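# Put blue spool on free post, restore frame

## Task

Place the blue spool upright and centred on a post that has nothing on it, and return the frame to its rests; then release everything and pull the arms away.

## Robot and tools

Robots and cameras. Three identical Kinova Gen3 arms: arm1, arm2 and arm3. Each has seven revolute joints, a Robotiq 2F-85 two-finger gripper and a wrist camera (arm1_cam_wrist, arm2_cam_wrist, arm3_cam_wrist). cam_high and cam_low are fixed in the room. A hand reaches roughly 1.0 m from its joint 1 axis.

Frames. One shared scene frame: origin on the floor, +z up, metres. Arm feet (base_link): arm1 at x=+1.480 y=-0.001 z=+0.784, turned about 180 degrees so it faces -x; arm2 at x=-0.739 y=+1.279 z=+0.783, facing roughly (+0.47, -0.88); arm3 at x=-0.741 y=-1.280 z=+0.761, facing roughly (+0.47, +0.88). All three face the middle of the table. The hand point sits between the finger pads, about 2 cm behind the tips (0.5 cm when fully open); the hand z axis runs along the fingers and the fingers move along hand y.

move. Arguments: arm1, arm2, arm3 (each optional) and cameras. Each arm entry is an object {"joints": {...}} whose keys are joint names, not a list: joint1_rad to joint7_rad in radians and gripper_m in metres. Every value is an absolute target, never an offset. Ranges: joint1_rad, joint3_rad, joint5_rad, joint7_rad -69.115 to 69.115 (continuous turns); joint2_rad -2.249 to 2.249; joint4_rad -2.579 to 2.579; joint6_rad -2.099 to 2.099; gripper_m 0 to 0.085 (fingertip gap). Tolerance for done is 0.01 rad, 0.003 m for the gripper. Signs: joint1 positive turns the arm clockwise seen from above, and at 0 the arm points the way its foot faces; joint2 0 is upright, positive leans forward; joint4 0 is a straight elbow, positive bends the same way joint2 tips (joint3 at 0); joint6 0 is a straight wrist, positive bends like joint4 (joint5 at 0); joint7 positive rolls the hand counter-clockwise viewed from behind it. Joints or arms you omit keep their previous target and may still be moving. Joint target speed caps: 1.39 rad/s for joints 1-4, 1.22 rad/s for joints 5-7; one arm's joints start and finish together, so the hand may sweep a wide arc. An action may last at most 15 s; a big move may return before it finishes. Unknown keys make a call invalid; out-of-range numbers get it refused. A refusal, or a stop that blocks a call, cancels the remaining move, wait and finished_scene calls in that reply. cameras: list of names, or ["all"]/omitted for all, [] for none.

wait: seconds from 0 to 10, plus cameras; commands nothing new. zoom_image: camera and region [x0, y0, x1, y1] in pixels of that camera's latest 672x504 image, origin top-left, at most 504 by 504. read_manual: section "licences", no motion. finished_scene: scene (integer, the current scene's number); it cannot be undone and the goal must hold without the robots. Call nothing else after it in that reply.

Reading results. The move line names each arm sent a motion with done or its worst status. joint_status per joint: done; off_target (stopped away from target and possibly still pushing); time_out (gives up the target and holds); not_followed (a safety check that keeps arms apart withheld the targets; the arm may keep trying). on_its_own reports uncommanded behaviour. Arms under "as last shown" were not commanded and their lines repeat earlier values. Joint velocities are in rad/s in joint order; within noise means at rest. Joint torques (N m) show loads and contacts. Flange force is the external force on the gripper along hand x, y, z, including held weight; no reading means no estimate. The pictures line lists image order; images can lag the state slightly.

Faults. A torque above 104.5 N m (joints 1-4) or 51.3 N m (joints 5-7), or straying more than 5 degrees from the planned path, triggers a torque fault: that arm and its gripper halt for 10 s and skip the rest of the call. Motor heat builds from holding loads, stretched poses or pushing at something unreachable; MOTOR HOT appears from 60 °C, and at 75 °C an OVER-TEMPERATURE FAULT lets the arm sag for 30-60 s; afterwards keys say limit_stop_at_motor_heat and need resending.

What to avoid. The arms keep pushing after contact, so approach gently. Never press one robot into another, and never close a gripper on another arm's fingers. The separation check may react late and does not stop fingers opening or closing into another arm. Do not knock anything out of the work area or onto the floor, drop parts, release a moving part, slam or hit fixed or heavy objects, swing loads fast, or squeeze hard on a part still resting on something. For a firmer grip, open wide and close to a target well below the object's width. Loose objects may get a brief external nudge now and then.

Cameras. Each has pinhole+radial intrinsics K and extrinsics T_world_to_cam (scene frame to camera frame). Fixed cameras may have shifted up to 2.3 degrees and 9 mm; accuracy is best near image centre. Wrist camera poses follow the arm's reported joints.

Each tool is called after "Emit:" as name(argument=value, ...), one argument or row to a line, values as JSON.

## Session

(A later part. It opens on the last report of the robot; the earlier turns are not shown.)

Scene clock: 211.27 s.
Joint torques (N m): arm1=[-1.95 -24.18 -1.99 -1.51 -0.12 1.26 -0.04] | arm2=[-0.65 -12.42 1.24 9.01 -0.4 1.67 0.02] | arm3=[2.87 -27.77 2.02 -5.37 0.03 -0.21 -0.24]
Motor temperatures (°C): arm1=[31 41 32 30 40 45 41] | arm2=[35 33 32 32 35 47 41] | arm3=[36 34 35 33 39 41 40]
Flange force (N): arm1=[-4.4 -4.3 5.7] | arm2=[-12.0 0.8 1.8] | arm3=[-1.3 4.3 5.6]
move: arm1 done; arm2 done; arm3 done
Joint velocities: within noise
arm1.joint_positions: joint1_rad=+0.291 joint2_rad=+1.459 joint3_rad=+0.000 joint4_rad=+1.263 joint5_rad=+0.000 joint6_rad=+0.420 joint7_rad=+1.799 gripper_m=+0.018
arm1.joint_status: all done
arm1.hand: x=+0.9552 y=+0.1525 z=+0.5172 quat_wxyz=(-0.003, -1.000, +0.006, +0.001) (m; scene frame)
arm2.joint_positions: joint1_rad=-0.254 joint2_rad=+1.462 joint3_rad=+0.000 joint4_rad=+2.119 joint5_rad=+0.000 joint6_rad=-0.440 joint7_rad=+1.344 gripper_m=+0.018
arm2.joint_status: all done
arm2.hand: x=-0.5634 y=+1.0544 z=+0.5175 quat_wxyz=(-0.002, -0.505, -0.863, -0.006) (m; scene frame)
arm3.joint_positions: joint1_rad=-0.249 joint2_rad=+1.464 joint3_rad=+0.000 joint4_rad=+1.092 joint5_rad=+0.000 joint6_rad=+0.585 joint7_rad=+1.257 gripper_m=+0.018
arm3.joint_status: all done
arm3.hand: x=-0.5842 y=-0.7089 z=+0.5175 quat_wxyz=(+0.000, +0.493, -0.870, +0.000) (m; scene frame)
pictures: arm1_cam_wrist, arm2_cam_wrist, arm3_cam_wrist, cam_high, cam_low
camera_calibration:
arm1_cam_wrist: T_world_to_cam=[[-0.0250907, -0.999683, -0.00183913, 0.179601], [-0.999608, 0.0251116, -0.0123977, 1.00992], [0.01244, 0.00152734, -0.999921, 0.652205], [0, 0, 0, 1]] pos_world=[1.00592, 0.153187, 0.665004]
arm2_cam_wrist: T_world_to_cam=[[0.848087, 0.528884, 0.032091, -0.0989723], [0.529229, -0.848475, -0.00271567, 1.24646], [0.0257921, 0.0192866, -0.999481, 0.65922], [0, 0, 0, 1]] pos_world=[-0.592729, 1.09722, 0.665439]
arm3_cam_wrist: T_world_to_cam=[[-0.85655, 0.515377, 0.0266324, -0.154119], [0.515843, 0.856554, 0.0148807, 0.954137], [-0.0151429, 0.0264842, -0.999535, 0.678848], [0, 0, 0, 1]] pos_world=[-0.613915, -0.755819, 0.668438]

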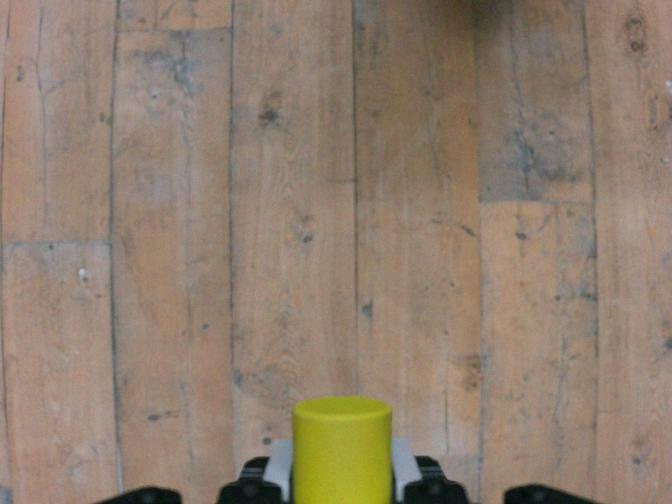

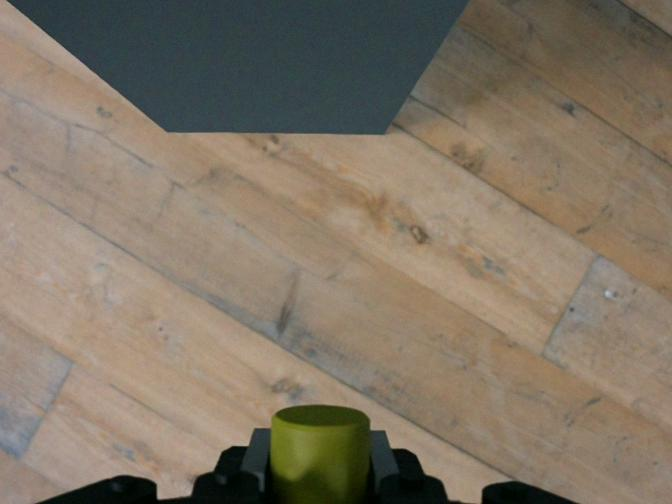

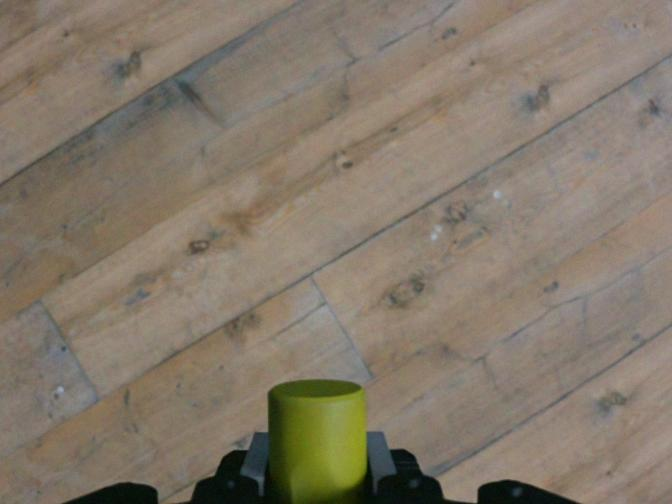

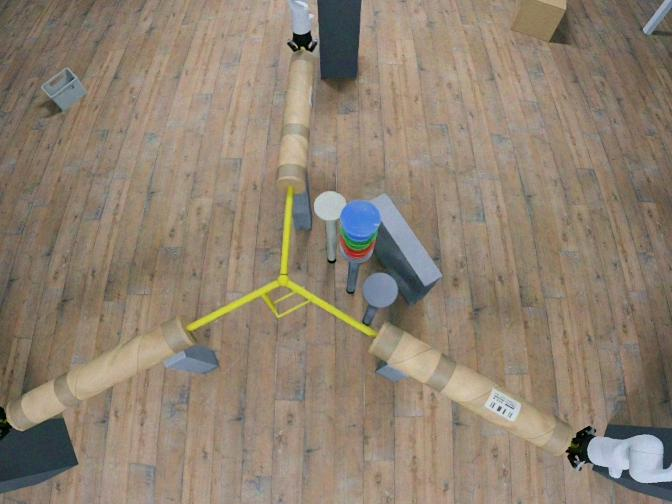

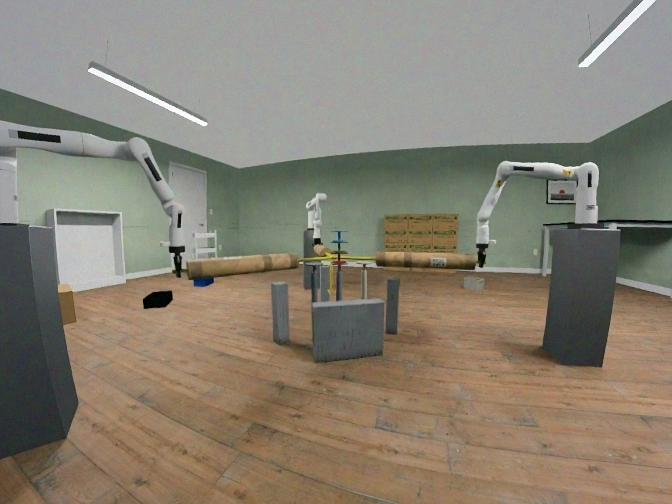

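Emit:
move(
  arm1={"joints":{"joint1_rad":0.2902,"joint2_rad":1.2764,"joint4_rad":1.3907,"joint6_rad":0.4745,"joint7_rad":1.7984}},
  arm2={"joints":{"joint1_rad":-0.2577,"joint2_rad":1.24,"joint4_rad":2.271,"joint6_rad":-0.3694,"joint7_rad":1.3402}},
  arm3={"joints":{"joint2_rad":1.288,"joint4_rad":1.2125,"joint6_rad":0.6411}},
  cameras=[],
)

Emit:
move(
  arm1={"joints":{"joint1_rad":0.2894,"joint2_rad":1.0992,"joint4_rad":1.4656,"joint6_rad":0.5768,"joint7_rad":1.7976}},
  arm2={"joints":{"joint1_rad":-0.2614,"joint2_rad":0.9742,"joint4_rad":2.3714,"joint6_rad":-0.204,"joint7_rad":1.3365}},
  arm3={"joints":{"joint2_rad":1.1236,"joint4_rad":1.2748,"joint6_rad":0.7432}},
  cameras=[],
)

Emit:
move(
  arm1={"joints":{"joint1_rad":0.2886,"joint2_rad":0.9377,"joint4_rad":1.4846,"joint6_rad":0.7193,"joint7_rad":1.7968}},
  arm2={"joints":{"joint1_rad":-0.2652,"joint2_rad":0.6799,"joint4_rad":2.3983,"joint6_rad":0.0634,"joint7_rad":1.3327}},
  arm3={"joints":{"joint2_rad":0.9784,"joint4_rad":1.2796,"joint6_rad":0.8836}},
  cameras=[],
)

Emit:
move(
  arm1={"joints":{"joint1_rad":0.2879,"joint2_rad":0.7978,"joint4_rad":1.4485,"joint6_rad":0.8953,"joint7_rad":1.7961}},
  arm2={"joints":{"joint1_rad":-0.269,"joint2_rad":0.3962,"joint4_rad":2.3467,"joint6_rad":0.3987,"joint7_rad":1.3289}},
  arm3={"joints":{"joint2_rad":0.8581,"joint4_rad":1.2271,"joint6_rad":1.0564}},
  cameras=[],
)

Emit:
move(
  arm1={"joints":{"joint1_rad":0.2871,"joint2_rad":0.6855,"joint4_rad":1.358,"joint6_rad":1.0981,"joint7_rad":1.7953}},
  arm2={"joints":{"joint1_rad":-0.2727,"joint2_rad":0.1696,"joint4_rad":2.2273,"joint6_rad":0.7447,"joint7_rad":1.3252}},
  arm3={"joints":{"joint2_rad":0.7701,"joint4_rad":1.1133,"joint6_rad":1.2582}},
)

Scene clock: 225.87 s.
Joint torques (N m): arm1=[-2.03 -25.12 -2.14 -3.15 -0.29 0.65 -0.06] | arm2=[-0.63 -13.72 1.56 6.91 -0.47 0.94 0.07] | arm3=[2.9 -28.22 2.25 -7.04 0.14 -0.83 -0.21]
Motor temperatures (°C): arm1=[31 42 32 30 40 45 41] | arm2=[35 33 32 32 35 47 41] | arm3=[36 35 35 33 39 41 40]
Flange force (N): arm1=[-2.6 -4.0 5.5] | arm2=[-9.5 0.5 0.7] | arm3=[1.3 3.7 4.7]
move: arm1 done; arm2 done; arm3 done
Joint velocities: within noise
arm1.joint_positions: joint1_rad=+0.290 joint2_rad=+1.276 joint3_rad=+0.000 joint4_rad=+1.391 joint5_rad=+0.000 joint6_rad=+0.474 joint7_rad=+1.798 gripper_m=+0.018
arm1.joint_status: all done
arm1.hand: x=+0.9552 y=+0.1525 z=+0.5996 quat_wxyz=(-0.003, -1.000, +0.006, +0.001) (m; scene frame)
arm2.joint_positions: joint1_rad=-0.258 joint2_rad=+1.240 joint3_rad=+0.000 joint4_rad=+2.271 joint5_rad=+0.000 joint6_rad=-0.369 joint7_rad=+1.340 gripper_m=+0.018
arm2.joint_status: all done
arm2.hand: x=-0.5633 y=+1.0543 z=+0.6000 quat_wxyz=(-0.002, -0.505, -0.863, -0.006) (m; scene frame)
arm3.joint_positions: joint1_rad=-0.249 joint2_rad=+1.288 joint3_rad=+0.000 joint4_rad=+1.213 joint5_rad=+0.000 joint6_rad=+0.641 joint7_rad=+1.257 gripper_m=+0.018
arm3.joint_status: all done
arm3.hand: x=-0.5842 y=-0.7089 z=+0.6001 quat_wxyz=(+0.000, +0.493, -0.870, +0.000) (m; scene frame)
pictures: none
No camera images: "cameras" was empty.

Scene clock: 227.23 s.
Joint torques (N m): arm1=[-2.02 -24.69 -2.18 -3.92 -0.48 0.71 -0.16] | arm2=[-0.29 -13.27 1.94 4.75 -0.4 0.68 0.08] | arm3=[2.64 -28.11 1.93 -8.69 0.19 -1.27 -0.17]
Motor temperatures (°C): arm1=[31 42 32 30 40 45 41] | arm2=[35 33 32 32 35 47 41] | arm3=[36 35 35 33 39 41 40]
Flange force (N): arm1=[-3.1 -4.3 5.2] | arm2=[-7.9 1.2 -1.4] | arm3=[3.1 2.9 4.4]
move: arm1 done; arm2 done; arm3 done
Joint velocities: within noise
arm1.joint_positions: joint1_rad=+0.289 joint2_rad=+1.099 joint3_rad=+0.000 joint4_rad=+1.466 joint5_rad=+0.000 joint6_rad=+0.577 joint7_rad=+1.798 gripper_m=+0.018
arm1.joint_status: all done
arm1.hand: x=+0.9552 y=+0.1526 z=+0.6848 quat_wxyz=(-0.003, -1.000, +0.006, +0.001) (m; scene frame)
arm2.joint_positions: joint1_rad=-0.261 joint2_rad=+0.974 joint3_rad=+0.000 joint4_rad=+2.371 joint5_rad=+0.000 joint6_rad=-0.204 joint7_rad=+1.336 gripper_m=+0.018
arm2.joint_status: all done
arm2.hand: x=-0.5633 y=+1.0542 z=+0.6850 quat_wxyz=(-0.002, -0.505, -0.863, -0.006) (m; scene frame)
arm3.joint_positions: joint1_rad=-0.249 joint2_rad=+1.124 joint3_rad=+0.000 joint4_rad=+1.275 joint5_rad=+0.000 joint6_rad=+0.743 joint7_rad=+1.257 gripper_m=+0.018
arm3.joint_status: all done
arm3.hand: x=-0.5842 y=-0.7088 z=+0.6851 quat_wxyz=(+0.000, +0.493, -0.870, +0.000) (m; scene frame)
pictures: none
No camera images: "cameras" was empty.

Scene clock: 228.67 s.
Joint torques (N m): arm1=[-1.71 -24.14 -1.81 -5.01 -0.48 0.86 -0.15] | arm2=[-0.05 -12.17 2.08 1.2 -0.21 0.21 0.14] | arm3=[2.1 -27.36 1.44 -10.11 0.11 -1.61 -0.14]
Motor temperatures (°C): arm1=[31 42 32 30 40 45 41] | arm2=[35 33 32 32 35 47 41] | arm3=[36 35 35 33 39 41 40]
Flange force (N): arm1=[-3.4 -3.9 5.0] | arm2=[-5.1 1.0 -3.2] | arm3=[4.2 1.7 3.9]
move: arm1 done; arm2 done; arm3 done
Joint velocities: within noise
arm1.joint_positions: joint1_rad=+0.289 joint2_rad=+0.938 joint3_rad=+0.000 joint4_rad=+1.485 joint5_rad=+0.000 joint6_rad=+0.719 joint7_rad=+1.797 gripper_m=+0.018
arm1.joint_status: all done
arm1.hand: x=+0.9551 y=+0.1526 z=+0.7696 quat_wxyz=(-0.003, -1.000, +0.006, +0.001) (m; scene frame)
arm2.joint_positions: joint1_rad=-0.265 joint2_rad=+0.680 joint3_rad=+0.000 joint4_rad=+2.398 joint5_rad=+0.000 joint6_rad=+0.063 joint7_rad=+1.333 gripper_m=+0.018
arm2.joint_status: all done
arm2.hand: x=-0.5631 y=+1.0542 z=+0.7699 quat_wxyz=(-0.002, -0.505, -0.863, -0.006) (m; scene frame)
arm3.joint_positions: joint1_rad=-0.249 joint2_rad=+0.978 joint3_rad=+0.000 joint4_rad=+1.280 joint5_rad=+0.000 joint6_rad=+0.884 joint7_rad=+1.257 gripper_m=+0.018
arm3.joint_status: all done
arm3.hand: x=-0.5843 y=-0.7088 z=+0.7701 quat_wxyz=(+0.000, +0.493, -0.870, +0.000) (m; scene frame)
pictures: none
No camera images: "cameras" was empty.

Scene clock: 230.07 s.
Joint torques (N m): arm1=[-1.88 -23.87 -1.85 -6.81 -0.7 0.54 -0.18] | arm2=[0.25 -10.61 2.05 -3.39 0.27 -0.26 0.08] | arm3=[1.97 -26.78 1.38 -11.9 0.19 -2.24 -0.14]
Motor temperatures (°C): arm1=[31 42 32 30 40 45 41] | arm2=[35 33 32 32 35 47 41] | arm3=[36 35 35 33 39 41 40]
Flange force (N): arm1=[-2.8 -4.2 4.6] | arm2=[0.0 1.5 -3.0] | arm3=[6.3 0.9 3.7]
move: arm1 done; arm2 done; arm3 done
Joint velocities: within noise
arm1.joint_positions: joint1_rad=+0.288 joint2_rad=+0.798 joint3_rad=+0.000 joint4_rad=+1.448 joint5_rad=+0.000 joint6_rad=+0.895 joint7_rad=+1.796 gripper_m=+0.018
arm1.joint_status: all done
arm1.hand: x=+0.9549 y=+0.1528 z=+0.8544 quat_wxyz=(-0.003, -1.000, +0.006, +0.001) (m; scene frame)
arm2.joint_positions: joint1_rad=-0.269 joint2_rad=+0.396 joint3_rad=+0.000 joint4_rad=+2.347 joint5_rad=+0.000 joint6_rad=+0.399 joint7_rad=+1.329 gripper_m=+0.018
arm2.joint_status: all done
arm2.hand: x=-0.5630 y=+1.0541 z=+0.8549 quat_wxyz=(-0.002, -0.505, -0.863, -0.006) (m; scene frame)
arm3.joint_positions: joint1_rad=-0.249 joint2_rad=+0.858 joint3_rad=+0.000 joint4_rad=+1.227 joint5_rad=+0.000 joint6_rad=+1.056 joint7_rad=+1.257 gripper_m=+0.018
arm3.joint_status: all done
arm3.hand: x=-0.5844 y=-0.7088 z=+0.8551 quat_wxyz=(+0.000, +0.493, -0.870, +0.000) (m; scene frame)
pictures: none
No camera images: "cameras" was empty.

Scene clock: 231.37 s.
Joint torques (N m): arm1=[-2.29 -22.87 -2.27 -6.15 -1.1 1.84 -0.24] | arm2=[1.26 -8.61 2.79 -5.44 1.41 0.28 0.05] | arm3=[1.5 -25.96 0.91 -13.47 0.03 -3.16 -0.12]
Motor temperatures (°C): arm1=[31 42 32 30 40 45 41] | arm2=[35 33 32 32 35 47 41] | arm3=[36 35 35 33 39 41 40]
Flange force (N): arm1=[-6.8 -6.3 4.3] | arm2=[1.2 6.4 -1.8] | arm3=[8.7 -0.6 3.4]
move: arm1 done; arm2 done; arm3 done
Joint velocities: within noise
arm1.joint_positions: joint1_rad=+0.287 joint2_rad=+0.685 joint3_rad=+0.000 joint4_rad=+1.358 joint5_rad=+0.000 joint6_rad=+1.098 joint7_rad=+1.795 gripper_m=+0.018
arm1.joint_status: all done
arm1.hand: x=+0.9552 y=+0.1528 z=+0.9398 quat_wxyz=(-0.003, -1.000, +0.006, +0.001) (m; scene frame)
arm2.joint_positions: joint1_rad=-0.273 joint2_rad=+0.170 joint3_rad=+0.000 joint4_rad=+2.227 joint5_rad=+0.000 joint6_rad=+0.745 joint7_rad=+1.325 gripper_m=+0.018
arm2.joint_status: all done
arm2.hand: x=-0.5632 y=+1.0543 z=+0.9401 quat_wxyz=(-0.002, -0.505, -0.863, -0.006) (m; scene frame)
arm3.joint_positions: joint1_rad=-0.249 joint2_rad=+0.770 joint3_rad=+0.000 joint4_rad=+1.113 joint5_rad=+0.000 joint6_rad=+1.258 joint7_rad=+1.257 gripper_m=+0.018
arm3.joint_status: all done
arm3.hand: x=-0.5844 y=-0.7087 z=+0.9400 quat_wxyz=(+0.000, +0.493, -0.870, +0.000) (m; scene frame)
pictures: arm1_cam_wrist, arm2_cam_wrist, arm3_cam_wrist, cam_high, cam_low
camera_calibration:
arm1_cam_wrist: T_world_to_cam=[[-0.0251902, -0.999681, -0.00193509, 0.18088], [-0.999608, 0.025212, -0.0121955, 1.01482], [0.0122404, 0.00162713, -0.999924, 1.07496], [0, 0, 0, 1]] pos_world=[1.00582, 0.153488, 1.08761]
arm2_cam_wrist: T_world_to_cam=[[0.848091, 0.528886, 0.0319534, -0.1125], [0.529227, -0.848476, -0.00268377, 1.24738], [0.0256923, 0.0191867, -0.999486, 1.08165], [0, 0, 0, 1]] pos_world=[-0.592529, 1.09712, 1.08804]
arm3_cam_wrist: T_world_to_cam=[[-0.85655, 0.515377, 0.0266324, -0.16578], [0.515843, 0.856554, 0.0148807, 0.947749], [-0.0151429, 0.0264842, -0.999535, 1.10104], [0, 0, 0, 1]] pos_world=[-0.614215, -0.755519, 1.09084]

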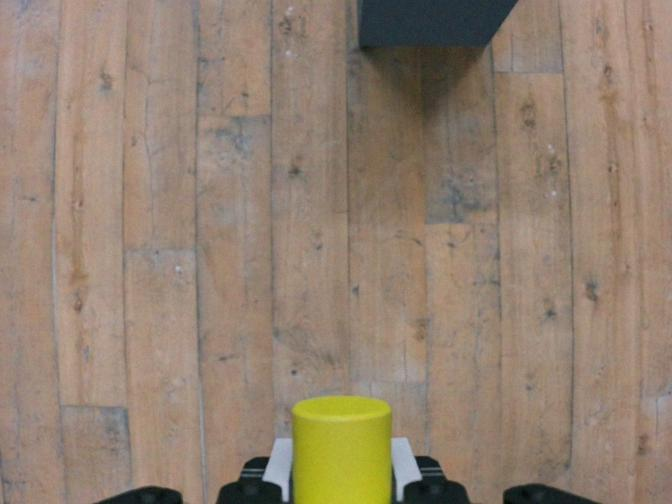

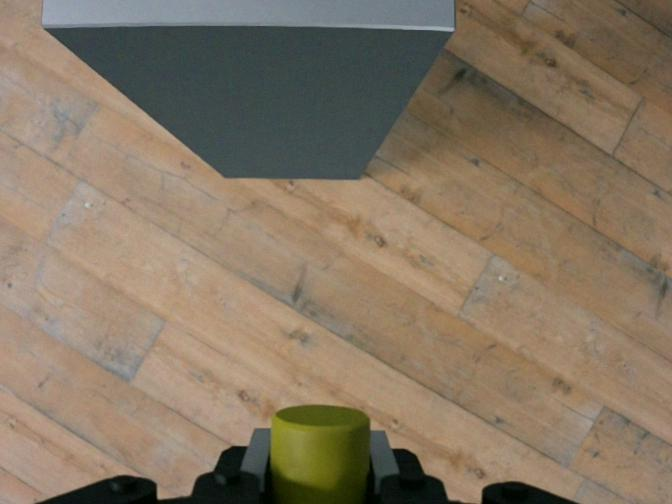

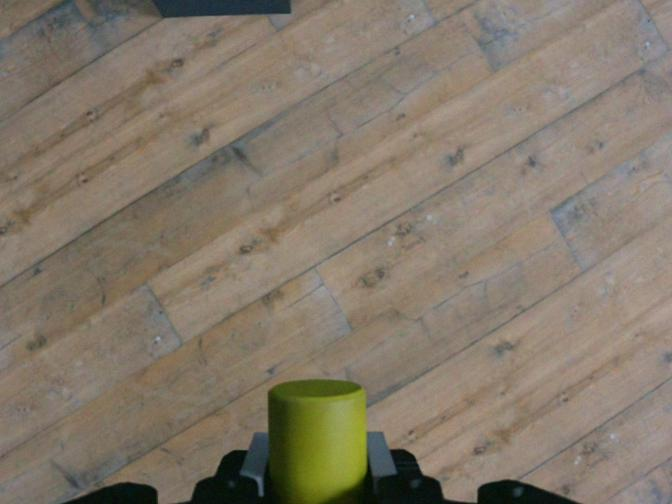

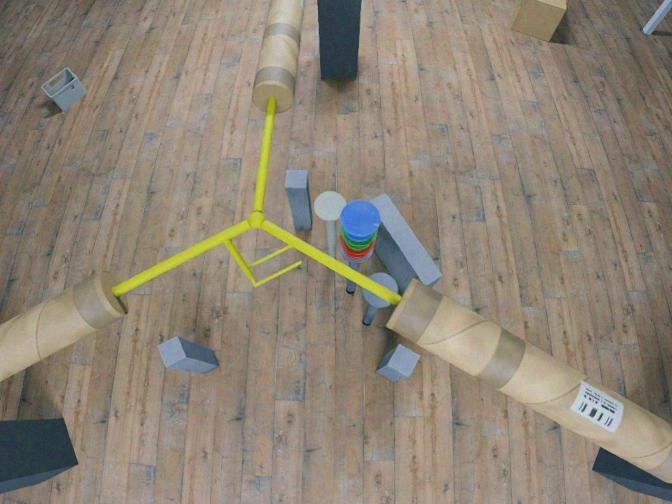

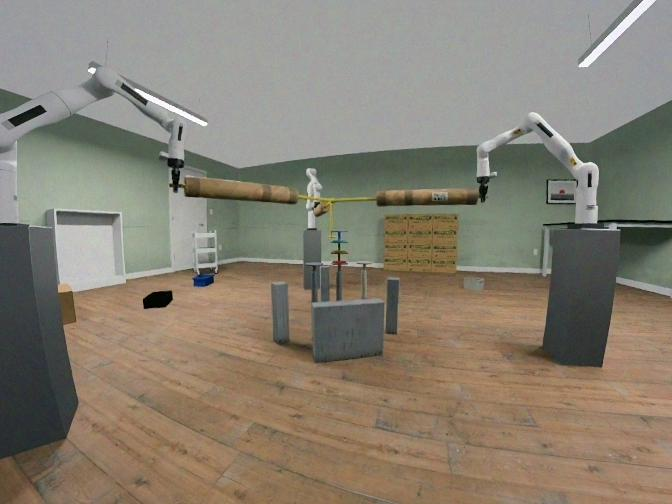

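Emit:
zoom_image(
  camera="cam_low",
  region=[300, 190, 380, 280],
)

Emit:
zoom_image(
  camera="cam_high",
  region=[210, 180, 410, 330],
)

Scaled by 5.600 from the camera's 672x504 image, which has a finer 960x720 frame.

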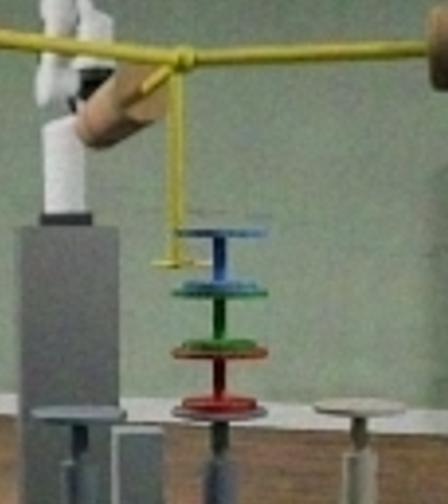

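Scaled by 2.520 from the camera's 672x504 image, which has a finer 960x720 frame.

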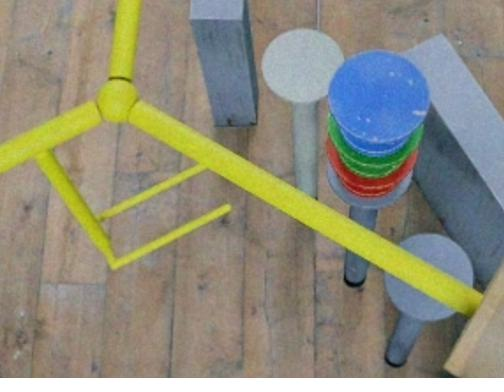

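Emit:
move(
  arm1={"joints":{"joint1_rad":0.2065,"joint2_rad":0.5941,"joint4_rad":1.4959,"joint6_rad":1.0516,"joint7_rad":1.7147}},
  arm2={"joints":{"joint1_rad":-0.2314,"joint2_rad":0.2588,"joint4_rad":2.0577,"joint6_rad":0.8251,"joint7_rad":1.3665}},
  arm3={"joints":{"joint1_rad":-0.1823,"joint2_rad":0.6688,"joint4_rad":1.2752,"joint6_rad":1.1976,"joint7_rad":1.3236}},
  cameras=[],
)

Emit:
move(
  arm1={"joints":{"joint1_rad":0.1143,"joint2_rad":0.5259,"joint4_rad":1.6219,"joint6_rad":0.9938,"joint7_rad":1.6225}},
  arm2={"joints":{"joint1_rad":-0.2013,"joint2_rad":0.3657,"joint4_rad":1.8923,"joint6_rad":0.8836,"joint7_rad":1.3966}},
  arm3={"joints":{"joint1_rad":-0.1063,"joint2_rad":0.5894,"joint4_rad":1.423,"joint6_rad":1.1292,"joint7_rad":1.3996}},
)

Emit:
zoom_image(
  camera="cam_low",
  region=[300, 190, 380, 280],
)

Emit:
zoom_image(
  camera="cam_high",
  region=[210, 180, 410, 330],
)

Scene clock: 265.57 s.
Joint torques (N m): arm1=[-3.21 -20.79 -3.28 -4 -1.64 3.14 -0.22] | arm2=[2.24 -10.63 3.81 -3.53 1.81 1.83 0.01] | arm3=[1.09 -23.91 0.54 -13.34 -0.14 -2.99 -0.11]
Motor temperatures (°C): arm1=[31 42 32 30 40 44 41] | arm2=[35 33 32 32 35 47 41] | arm3=[36 35 35 33 39 41 40]
Flange force (N): arm1=[-10.9 -8.6 4.7] | arm2=[-3.8 8.6 -0.6] | arm3=[8.8 -0.6 3.6]
move: arm1 done; arm2 done; arm3 done
Joint velocities: within noise
arm1.joint_positions: joint1_rad=+0.206 joint2_rad=+0.594 joint3_rad=+0.000 joint4_rad=+1.496 joint5_rad=+0.000 joint6_rad=+1.052 joint7_rad=+1.715 gripper_m=+0.018
arm1.joint_status: all done
arm1.hand: x=+0.9820 y=+0.1040 z=+0.9500 quat_wxyz=(-0.003, -1.000, +0.006, +0.000) (m; scene frame)
arm2.joint_positions: joint1_rad=-0.231 joint2_rad=+0.259 joint3_rad=+0.000 joint4_rad=+2.058 joint5_rad=+0.000 joint6_rad=+0.825 joint7_rad=+1.366 gripper_m=+0.018
arm2.joint_status: all done
arm2.hand: x=-0.5370 y=+1.0060 z=+0.9497 quat_wxyz=(-0.002, -0.505, -0.863, -0.006) (m; scene frame)
arm3.joint_positions: joint1_rad=-0.182 joint2_rad=+0.669 joint3_rad=+0.000 joint4_rad=+1.275 joint5_rad=+0.000 joint6_rad=+1.198 joint7_rad=+1.324 gripper_m=+0.018
arm3.joint_status: all done
arm3.hand: x=-0.5575 y=-0.7573 z=+0.9501 quat_wxyz=(+0.000, +0.493, -0.870, +0.000) (m; scene frame)
pictures: none
No camera images: "cameras" was empty.

Scene clock: 266.73 s.
Joint torques (N m): arm1=[-3.42 -19.51 -3.52 -4.79 -1.76 2.3 -0.22] | arm2=[1.96 -13.23 3.53 -3.77 1.42 1.96 -0.03] | arm3=[1.53 -22.18 0.91 -12.37 -0.04 -2.35 -0.18]
Motor temperatures (°C): arm1=[31 42 32 30 40 44 41] | arm2=[35 33 32 32 35 47 41] | arm3=[36 35 35 33 39 41 40]
Flange force (N): arm1=[-9.0 -8.2 4.7] | arm2=[-5.2 6.6 -0.2] | arm3=[6.8 1.1 3.8]
move: arm1 done; arm2 done; arm3 done
Joint velocities: within noise
arm1.joint_positions: joint1_rad=+0.114 joint2_rad=+0.526 joint3_rad=+0.000 joint4_rad=+1.622 joint5_rad=+0.000 joint6_rad=+0.994 joint7_rad=+1.623 gripper_m=+0.018
arm1.joint_status: all done
arm1.hand: x=+1.0083 y=+0.0555 z=+0.9500 quat_wxyz=(-0.003, -1.000, +0.006, +0.000) (m; scene frame)
arm2.joint_positions: joint1_rad=-0.201 joint2_rad=+0.366 joint3_rad=+0.000 joint4_rad=+1.892 joint5_rad=+0.000 joint6_rad=+0.884 joint7_rad=+1.397 gripper_m=+0.018
arm2.joint_status: all done
arm2.hand: x=-0.5106 y=+0.9575 z=+0.9496 quat_wxyz=(-0.002, -0.505, -0.863, -0.006) (m; scene frame)
arm3.joint_positions: joint1_rad=-0.106 joint2_rad=+0.589 joint3_rad=+0.000 joint4_rad=+1.423 joint5_rad=+0.000 joint6_rad=+1.129 joint7_rad=+1.400 gripper_m=+0.018
arm3.joint_status: all done
arm3.hand: x=-0.5311 y=-0.8059 z=+0.9501 quat_wxyz=(+0.000, +0.493, -0.870, +0.000) (m; scene frame)
pictures: arm1_cam_wrist, arm2_cam_wrist, arm3_cam_wrist, cam_high, cam_low
camera_calibration:
arm1_cam_wrist: T_world_to_cam=[[-0.0249914, -0.999686, -0.00174313, 0.0845467], [-0.999608, 0.0250114, -0.0125999, 1.07093], [0.0126396, 0.00142756, -0.999919, 1.08425], [0, 0, 0, 1]] pos_world=[1.05892, 0.056187, 1.0978]
arm2_cam_wrist: T_world_to_cam=[[0.848096, 0.528882, 0.0318897, -0.106228], [0.529229, -0.848474, -0.0029594, 1.13769], [0.0254924, 0.0193868, -0.999487, 1.09144], [0, 0, 0, 1]] pos_world=[-0.539829, 1.00032, 1.09764]
arm3_cam_wrist: T_world_to_cam=[[-0.856479, 0.515495, 0.0266325, -0.0701627], [0.51596, 0.856483, 0.0148778, 1.00337], [-0.0151408, 0.0264838, -0.999535, 1.11462], [0, 0, 0, 1]] pos_world=[-0.560915, -0.852719, 1.10104]

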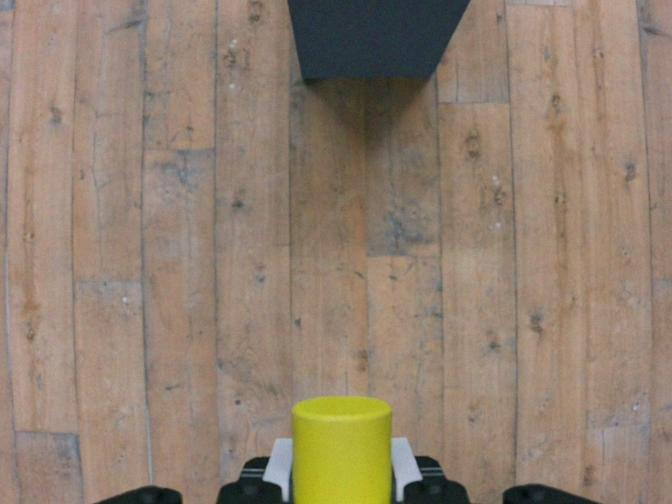

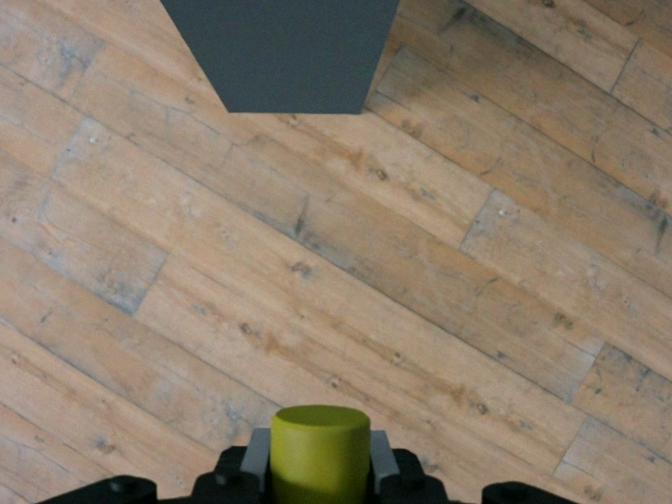

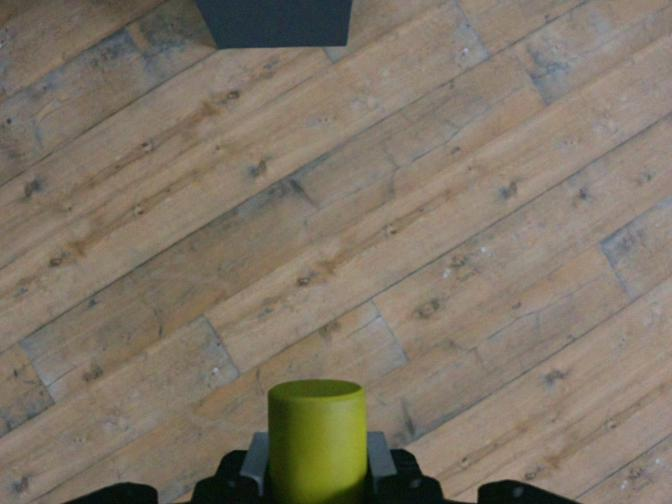

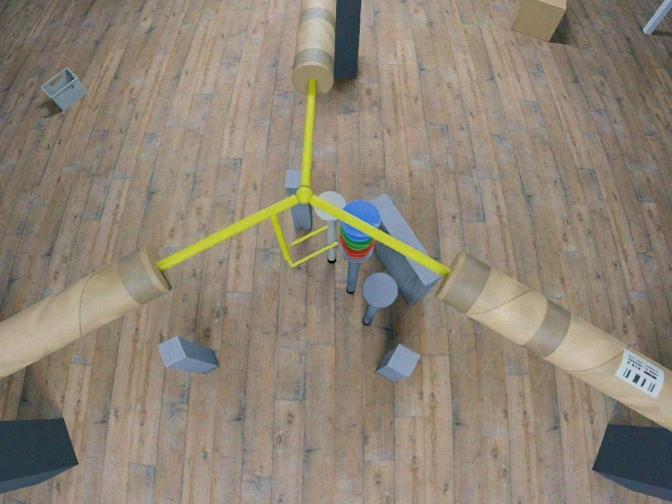

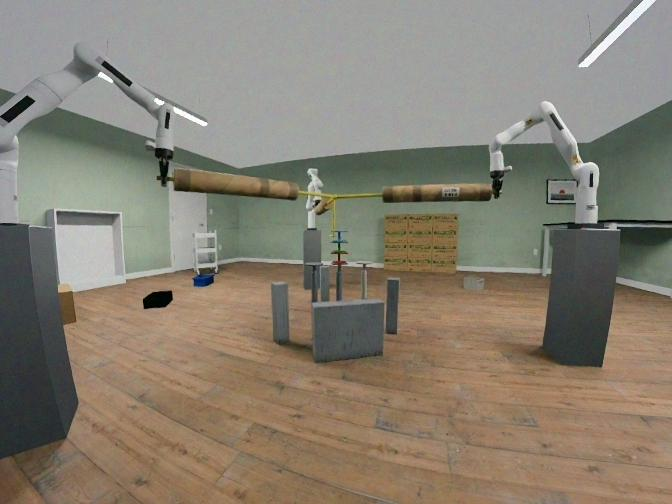

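Scaled by 5.600 from the camera's 672x504 image, which has a finer 960x720 frame.

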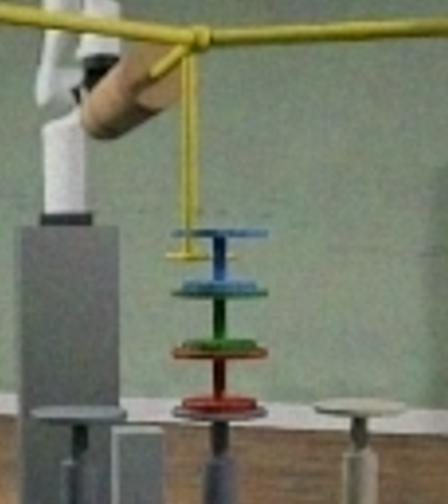

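Scaled by 2.520 from the camera's 672x504 image, which has a finer 960x720 frame.

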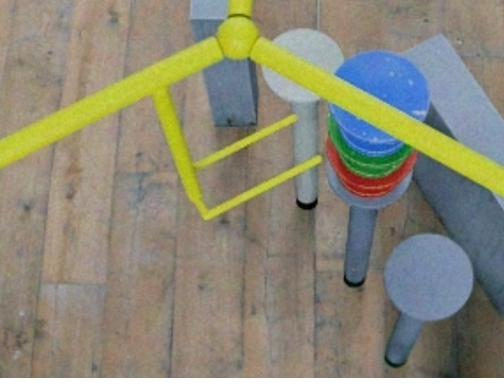

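Emit:
move(
  arm1={"joints":{"joint1_rad":-0.0468,"joint2_rad":0.4516,"joint4_rad":1.7525,"joint6_rad":0.9375,"joint7_rad":1.4614}},
  arm2={"joints":{"joint1_rad":-0.1606,"joint2_rad":0.5216,"joint4_rad":1.6257,"joint6_rad":0.9943,"joint7_rad":1.4373}},
  arm3={"joints":{"joint1_rad":0.0191,"joint2_rad":0.4869,"joint4_rad":1.6049,"joint6_rad":1.0498,"joint7_rad":1.525}},
  cameras=["cam_high","cam_low"],
)

Emit:
zoom_image(
  camera="cam_low",
  region=[310, 210, 370, 260],
)

Emit:
zoom_image(
  camera="cam_high",
  region=[290, 160, 410, 260],
)

Scene clock: 286.13 s.
Joint torques (N m): arm1=[-3.23 -17.77 -3.53 -4.59 -1.76 2.16 -0.21] | arm2=[2.42 -16.93 3.97 -4.46 1.41 2.1 -0.05] | arm3=[1.07 -19.62 0.39 -11.47 -0.36 -1.94 -0.21]
Motor temperatures (°C): arm1=[31 42 32 30 40 44 41] | arm2=[35 33 32 32 35 47 41] | arm3=[36 35 35 33 39 41 40]
Flange force (N): arm1=[-9.7 -7.0 4.8] | arm2=[-6.0 6.3 0.5] | arm3=[5.4 1.2 3.5]
move: arm1 done; arm2 done; arm3 done
TORQUE WARNING: arm2's joint6_rad reached its warning level (29.4 N m). A warning alone does not stop the arm.
Joint velocities: within noise
arm1.joint_positions: joint1_rad=-0.047 joint2_rad=+0.452 joint3_rad=+0.000 joint4_rad=+1.753 joint5_rad=+0.000 joint6_rad=+0.938 joint7_rad=+1.461 gripper_m=+0.018
arm1.joint_status: all done
arm1.hand: x=+1.0430 y=-0.0173 z=+0.9505 quat_wxyz=(-0.003, -1.000, +0.006, +0.000) (m; scene frame)
arm2.joint_positions: joint1_rad=-0.161 joint2_rad=+0.522 joint3_rad=+0.000 joint4_rad=+1.626 joint5_rad=+0.000 joint6_rad=+0.994 joint7_rad=+1.437 gripper_m=+0.018
arm2.joint_status: all done
arm2.hand: x=-0.4758 y=+0.8848 z=+0.9492 quat_wxyz=(-0.002, -0.505, -0.863, -0.006) (m; scene frame)
arm3.joint_positions: joint1_rad=+0.019 joint2_rad=+0.487 joint3_rad=+0.000 joint4_rad=+1.605 joint5_rad=+0.000 joint6_rad=+1.050 joint7_rad=+1.525 gripper_m=+0.018
arm3.joint_status: all done
arm3.hand: x=-0.4965 y=-0.8787 z=+0.9501 quat_wxyz=(+0.000, +0.493, -0.870, +0.000) (m; scene frame)
pictures: cam_high, cam_low

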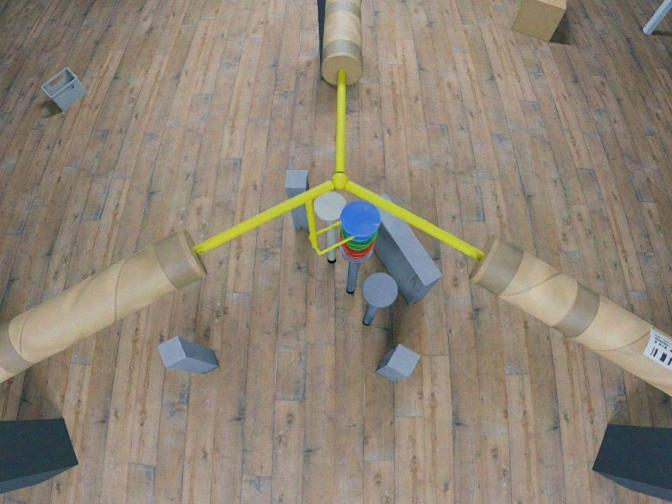

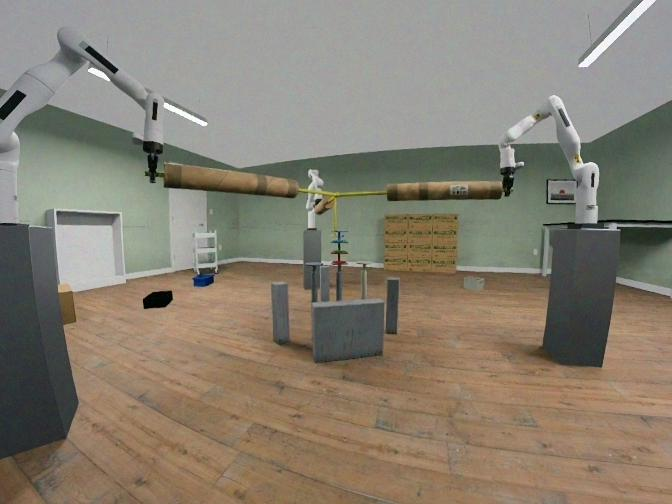

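Scaled by 8.400 from the camera's 672x504 image, which has a finer 960x720 frame.

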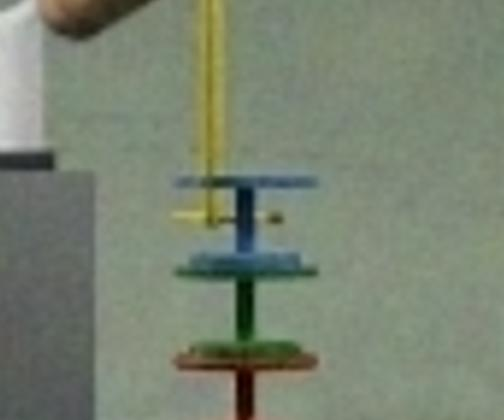

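Scaled by 4.200 from the camera's 672x504 image, which has a finer 960x720 frame.

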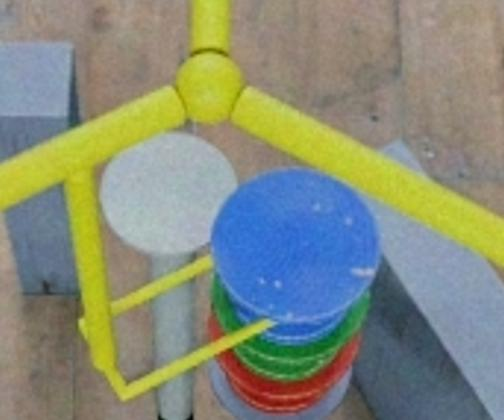

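Emit:
move(
  arm1={"joints":{"joint1_rad":-0.191,"joint2_rad":0.402,"joint4_rad":1.8367,"joint6_rad":0.9029,"joint7_rad":1.3172}},
  arm2={"joints":{"joint1_rad":-0.1448,"joint2_rad":0.6556,"joint4_rad":1.3765,"joint6_rad":1.1095,"joint7_rad":1.4531}},
  arm3={"joints":{"joint1_rad":0.1442,"joint2_rad":0.429,"joint4_rad":1.7025,"joint6_rad":1.0101,"joint7_rad":1.6501}},
  cameras=["cam_high","cam_low"],
)

Emit:
zoom_image(
  camera="cam_low",
  region=[310, 210, 370, 260],
)

Emit:
zoom_image(
  camera="cam_high",
  region=[290, 160, 410, 260],
)

Scene clock: 302.13 s.
Joint torques (N m): arm1=[-2.63 -16.72 -3.1 -4.79 -1.52 1.84 -0.22] | arm2=[2.14 -19.81 3.78 -5.46 1.26 1.95 -0.01] | arm3=[0.62 -18.19 -0.01 -10.48 -0.54 -1.38 -0.17]
Motor temperatures (°C): arm1=[31 42 32 30 40 44 40] | arm2=[35 34 32 32 35 48 41] | arm3=[36 35 35 33 39 41 40]
Flange force (N): arm1=[-9.6 -4.8 4.9] | arm2=[-5.5 5.1 0.6] | arm3=[3.3 0.8 3.7]
move: arm1 done; arm2 done; arm3 done
TORQUE WARNING: arm2's joint6_rad reached its warning level (29.4 N m). A warning alone does not stop the arm.
Joint velocities: within noise
arm1.joint_positions: joint1_rad=-0.191 joint2_rad=+0.402 joint3_rad=+0.000 joint4_rad=+1.837 joint5_rad=+0.000 joint6_rad=+0.903 joint7_rad=+1.317 gripper_m=+0.018
arm1.joint_status: all done
arm1.hand: x=+1.0749 y=-0.0738 z=+0.9507 quat_wxyz=(-0.003, -1.000, +0.006, +0.000) (m; scene frame)
arm2.joint_positions: joint1_rad=-0.145 joint2_rad=+0.656 joint3_rad=+0.000 joint4_rad=+1.377 joint5_rad=+0.000 joint6_rad=+1.110 joint7_rad=+1.453 gripper_m=+0.018
arm2.joint_status: all done
arm2.hand: x=-0.4440 y=+0.8282 z=+0.9492 quat_wxyz=(-0.002, -0.505, -0.863, -0.006) (m; scene frame)
arm3.joint_positions: joint1_rad=+0.144 joint2_rad=+0.429 joint3_rad=+0.000 joint4_rad=+1.703 joint5_rad=+0.000 joint6_rad=+1.010 joint7_rad=+1.650 gripper_m=+0.018
arm3.joint_status: all done
arm3.hand: x=-0.4646 y=-0.9353 z=+0.9502 quat_wxyz=(+0.000, +0.493, -0.870, +0.000) (m; scene frame)
pictures: cam_high, cam_low

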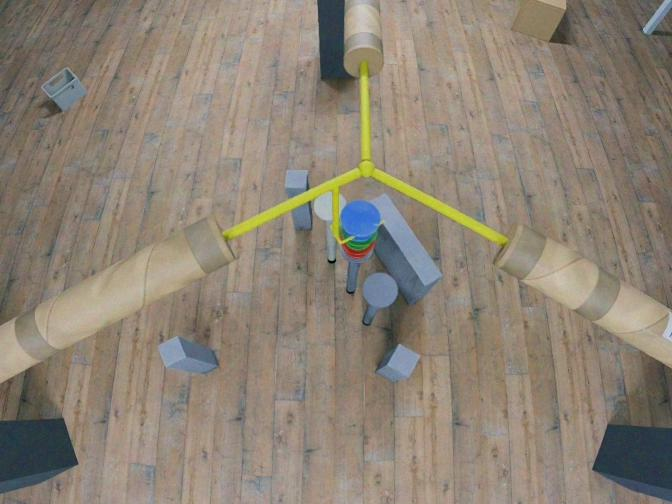

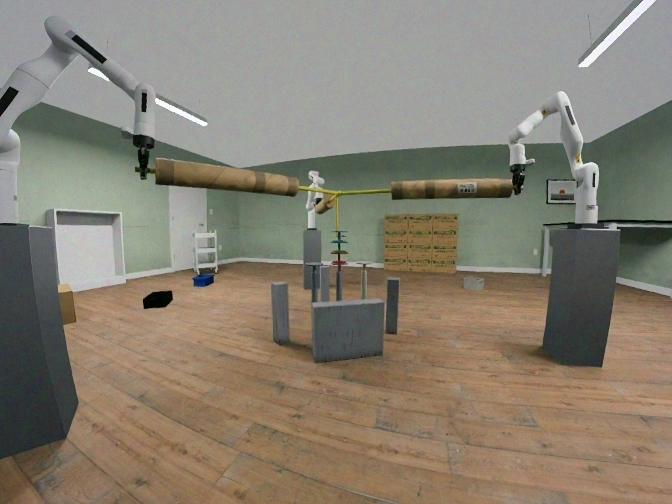

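Scaled by 8.400 from the camera's 672x504 image, which has a finer 960x720 frame.

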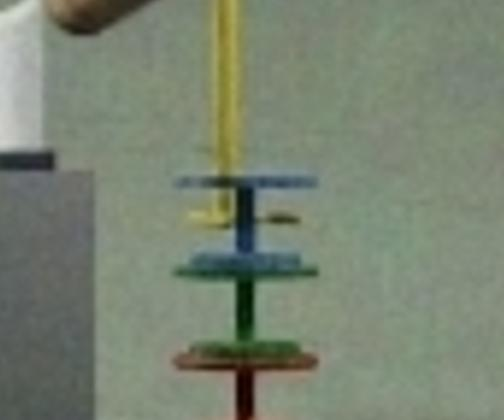

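Scaled by 4.200 from the camera's 672x504 image, which has a finer 960x720 frame.

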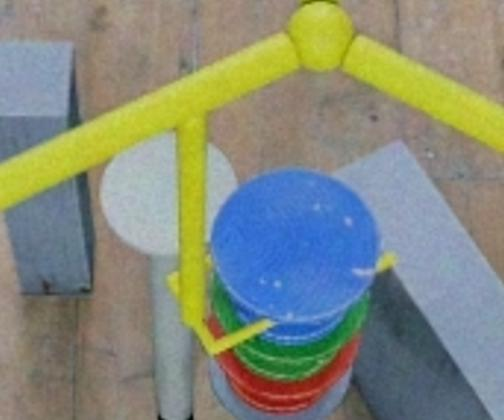

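Emit:
move(
  arm1={"joints":{"joint2_rad":0.2831,"joint4_rad":1.6503,"joint6_rad":1.2082}},
  arm2={"joints":{"joint2_rad":0.5763,"joint4_rad":1.1841,"joint6_rad":1.3812}},
  arm3={"joints":{"joint2_rad":0.3339,"joint4_rad":1.5012,"joint6_rad":1.3065}},
  cameras=["cam_high","cam_low"],
)

Emit:
zoom_image(
  camera="cam_low",
  region=[300, 190, 380, 280],
)

Emit:
zoom_image(
  camera="cam_high",
  region=[290, 140, 450, 320],
)

Scene clock: 322.10 s.
Joint torques (N m): arm1=[-1.31 -16.53 -1.65 -5.86 -0.93 2.67 -0.26] | arm2=[5.67 -20.06 6.46 -11.69 3.5 -2.07 -0.05] | arm3=[-3.96 -17.1 -3.88 -14.18 -3.43 -3.43 -0.21]
Motor temperatures (°C): arm1=[31 42 32 30 40 44 40] | arm2=[35 34 32 32 35 47 41] | arm3=[36 35 35 33 39 41 40]
Flange force (N): arm1=[-11.5 -1.4 4.7] | arm2=[9.0 10.6 1.0] | arm3=[11.4 -8.6 4.2]
move: arm1 done; arm2 done; arm3 done
Joint velocities: within noise
arm1.joint_positions: joint1_rad=-0.191 joint2_rad=+0.283 joint3_rad=+0.000 joint4_rad=+1.650 joint5_rad=+0.000 joint6_rad=+1.208 joint7_rad=+1.317 gripper_m=+0.018
arm1.joint_status: all done
arm1.hand: x=+1.0749 y=-0.0732 z=+1.0508 quat_wxyz=(-0.003, -1.000, +0.006, +0.001) (m; scene frame)
arm2.joint_positions: joint1_rad=-0.145 joint2_rad=+0.576 joint3_rad=+0.000 joint4_rad=+1.184 joint5_rad=+0.000 joint6_rad=+1.381 joint7_rad=+1.453 gripper_m=+0.018
arm2.joint_status: all done
arm2.hand: x=-0.4448 y=+0.8273 z=+1.0492 quat_wxyz=(-0.002, -0.505, -0.863, -0.006) (m; scene frame)
arm3.joint_positions: joint1_rad=+0.144 joint2_rad=+0.334 joint3_rad=+0.000 joint4_rad=+1.501 joint5_rad=+0.000 joint6_rad=+1.306 joint7_rad=+1.650 gripper_m=+0.018
arm3.joint_status: all done
arm3.hand: x=-0.4646 y=-0.9351 z=+1.0502 quat_wxyz=(+0.000, +0.493, -0.870, +0.000) (m; scene frame)
pictures: cam_high, cam_low

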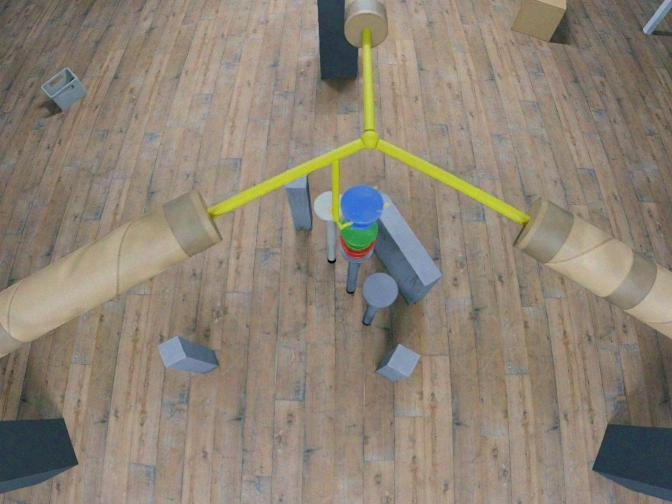

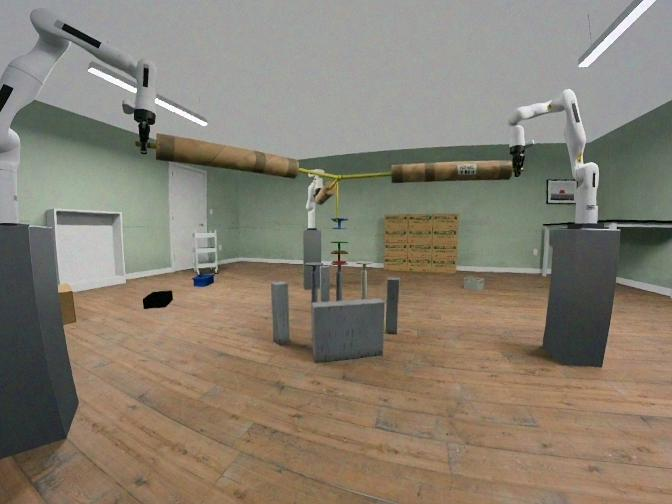

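Scaled by 5.600 from the camera's 672x504 image, which has a finer 960x720 frame.

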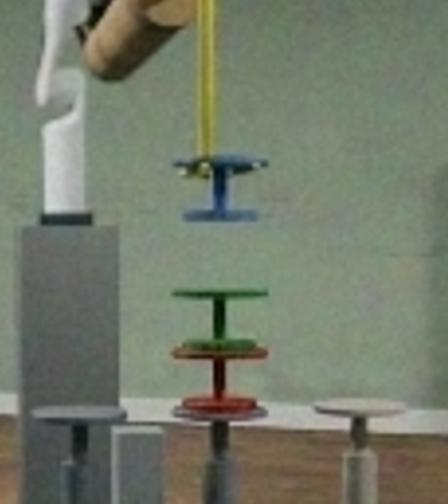

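Scaled by 2.800 from the camera's 672x504 image, which has a finer 960x720 frame.

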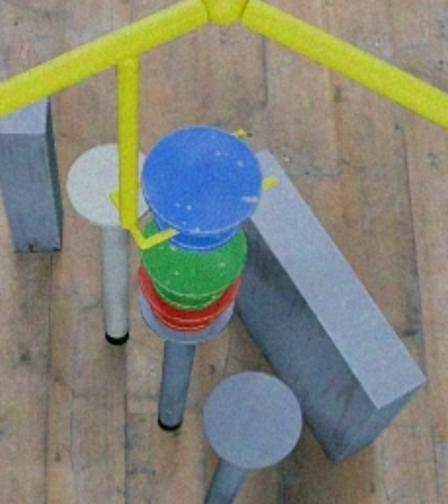

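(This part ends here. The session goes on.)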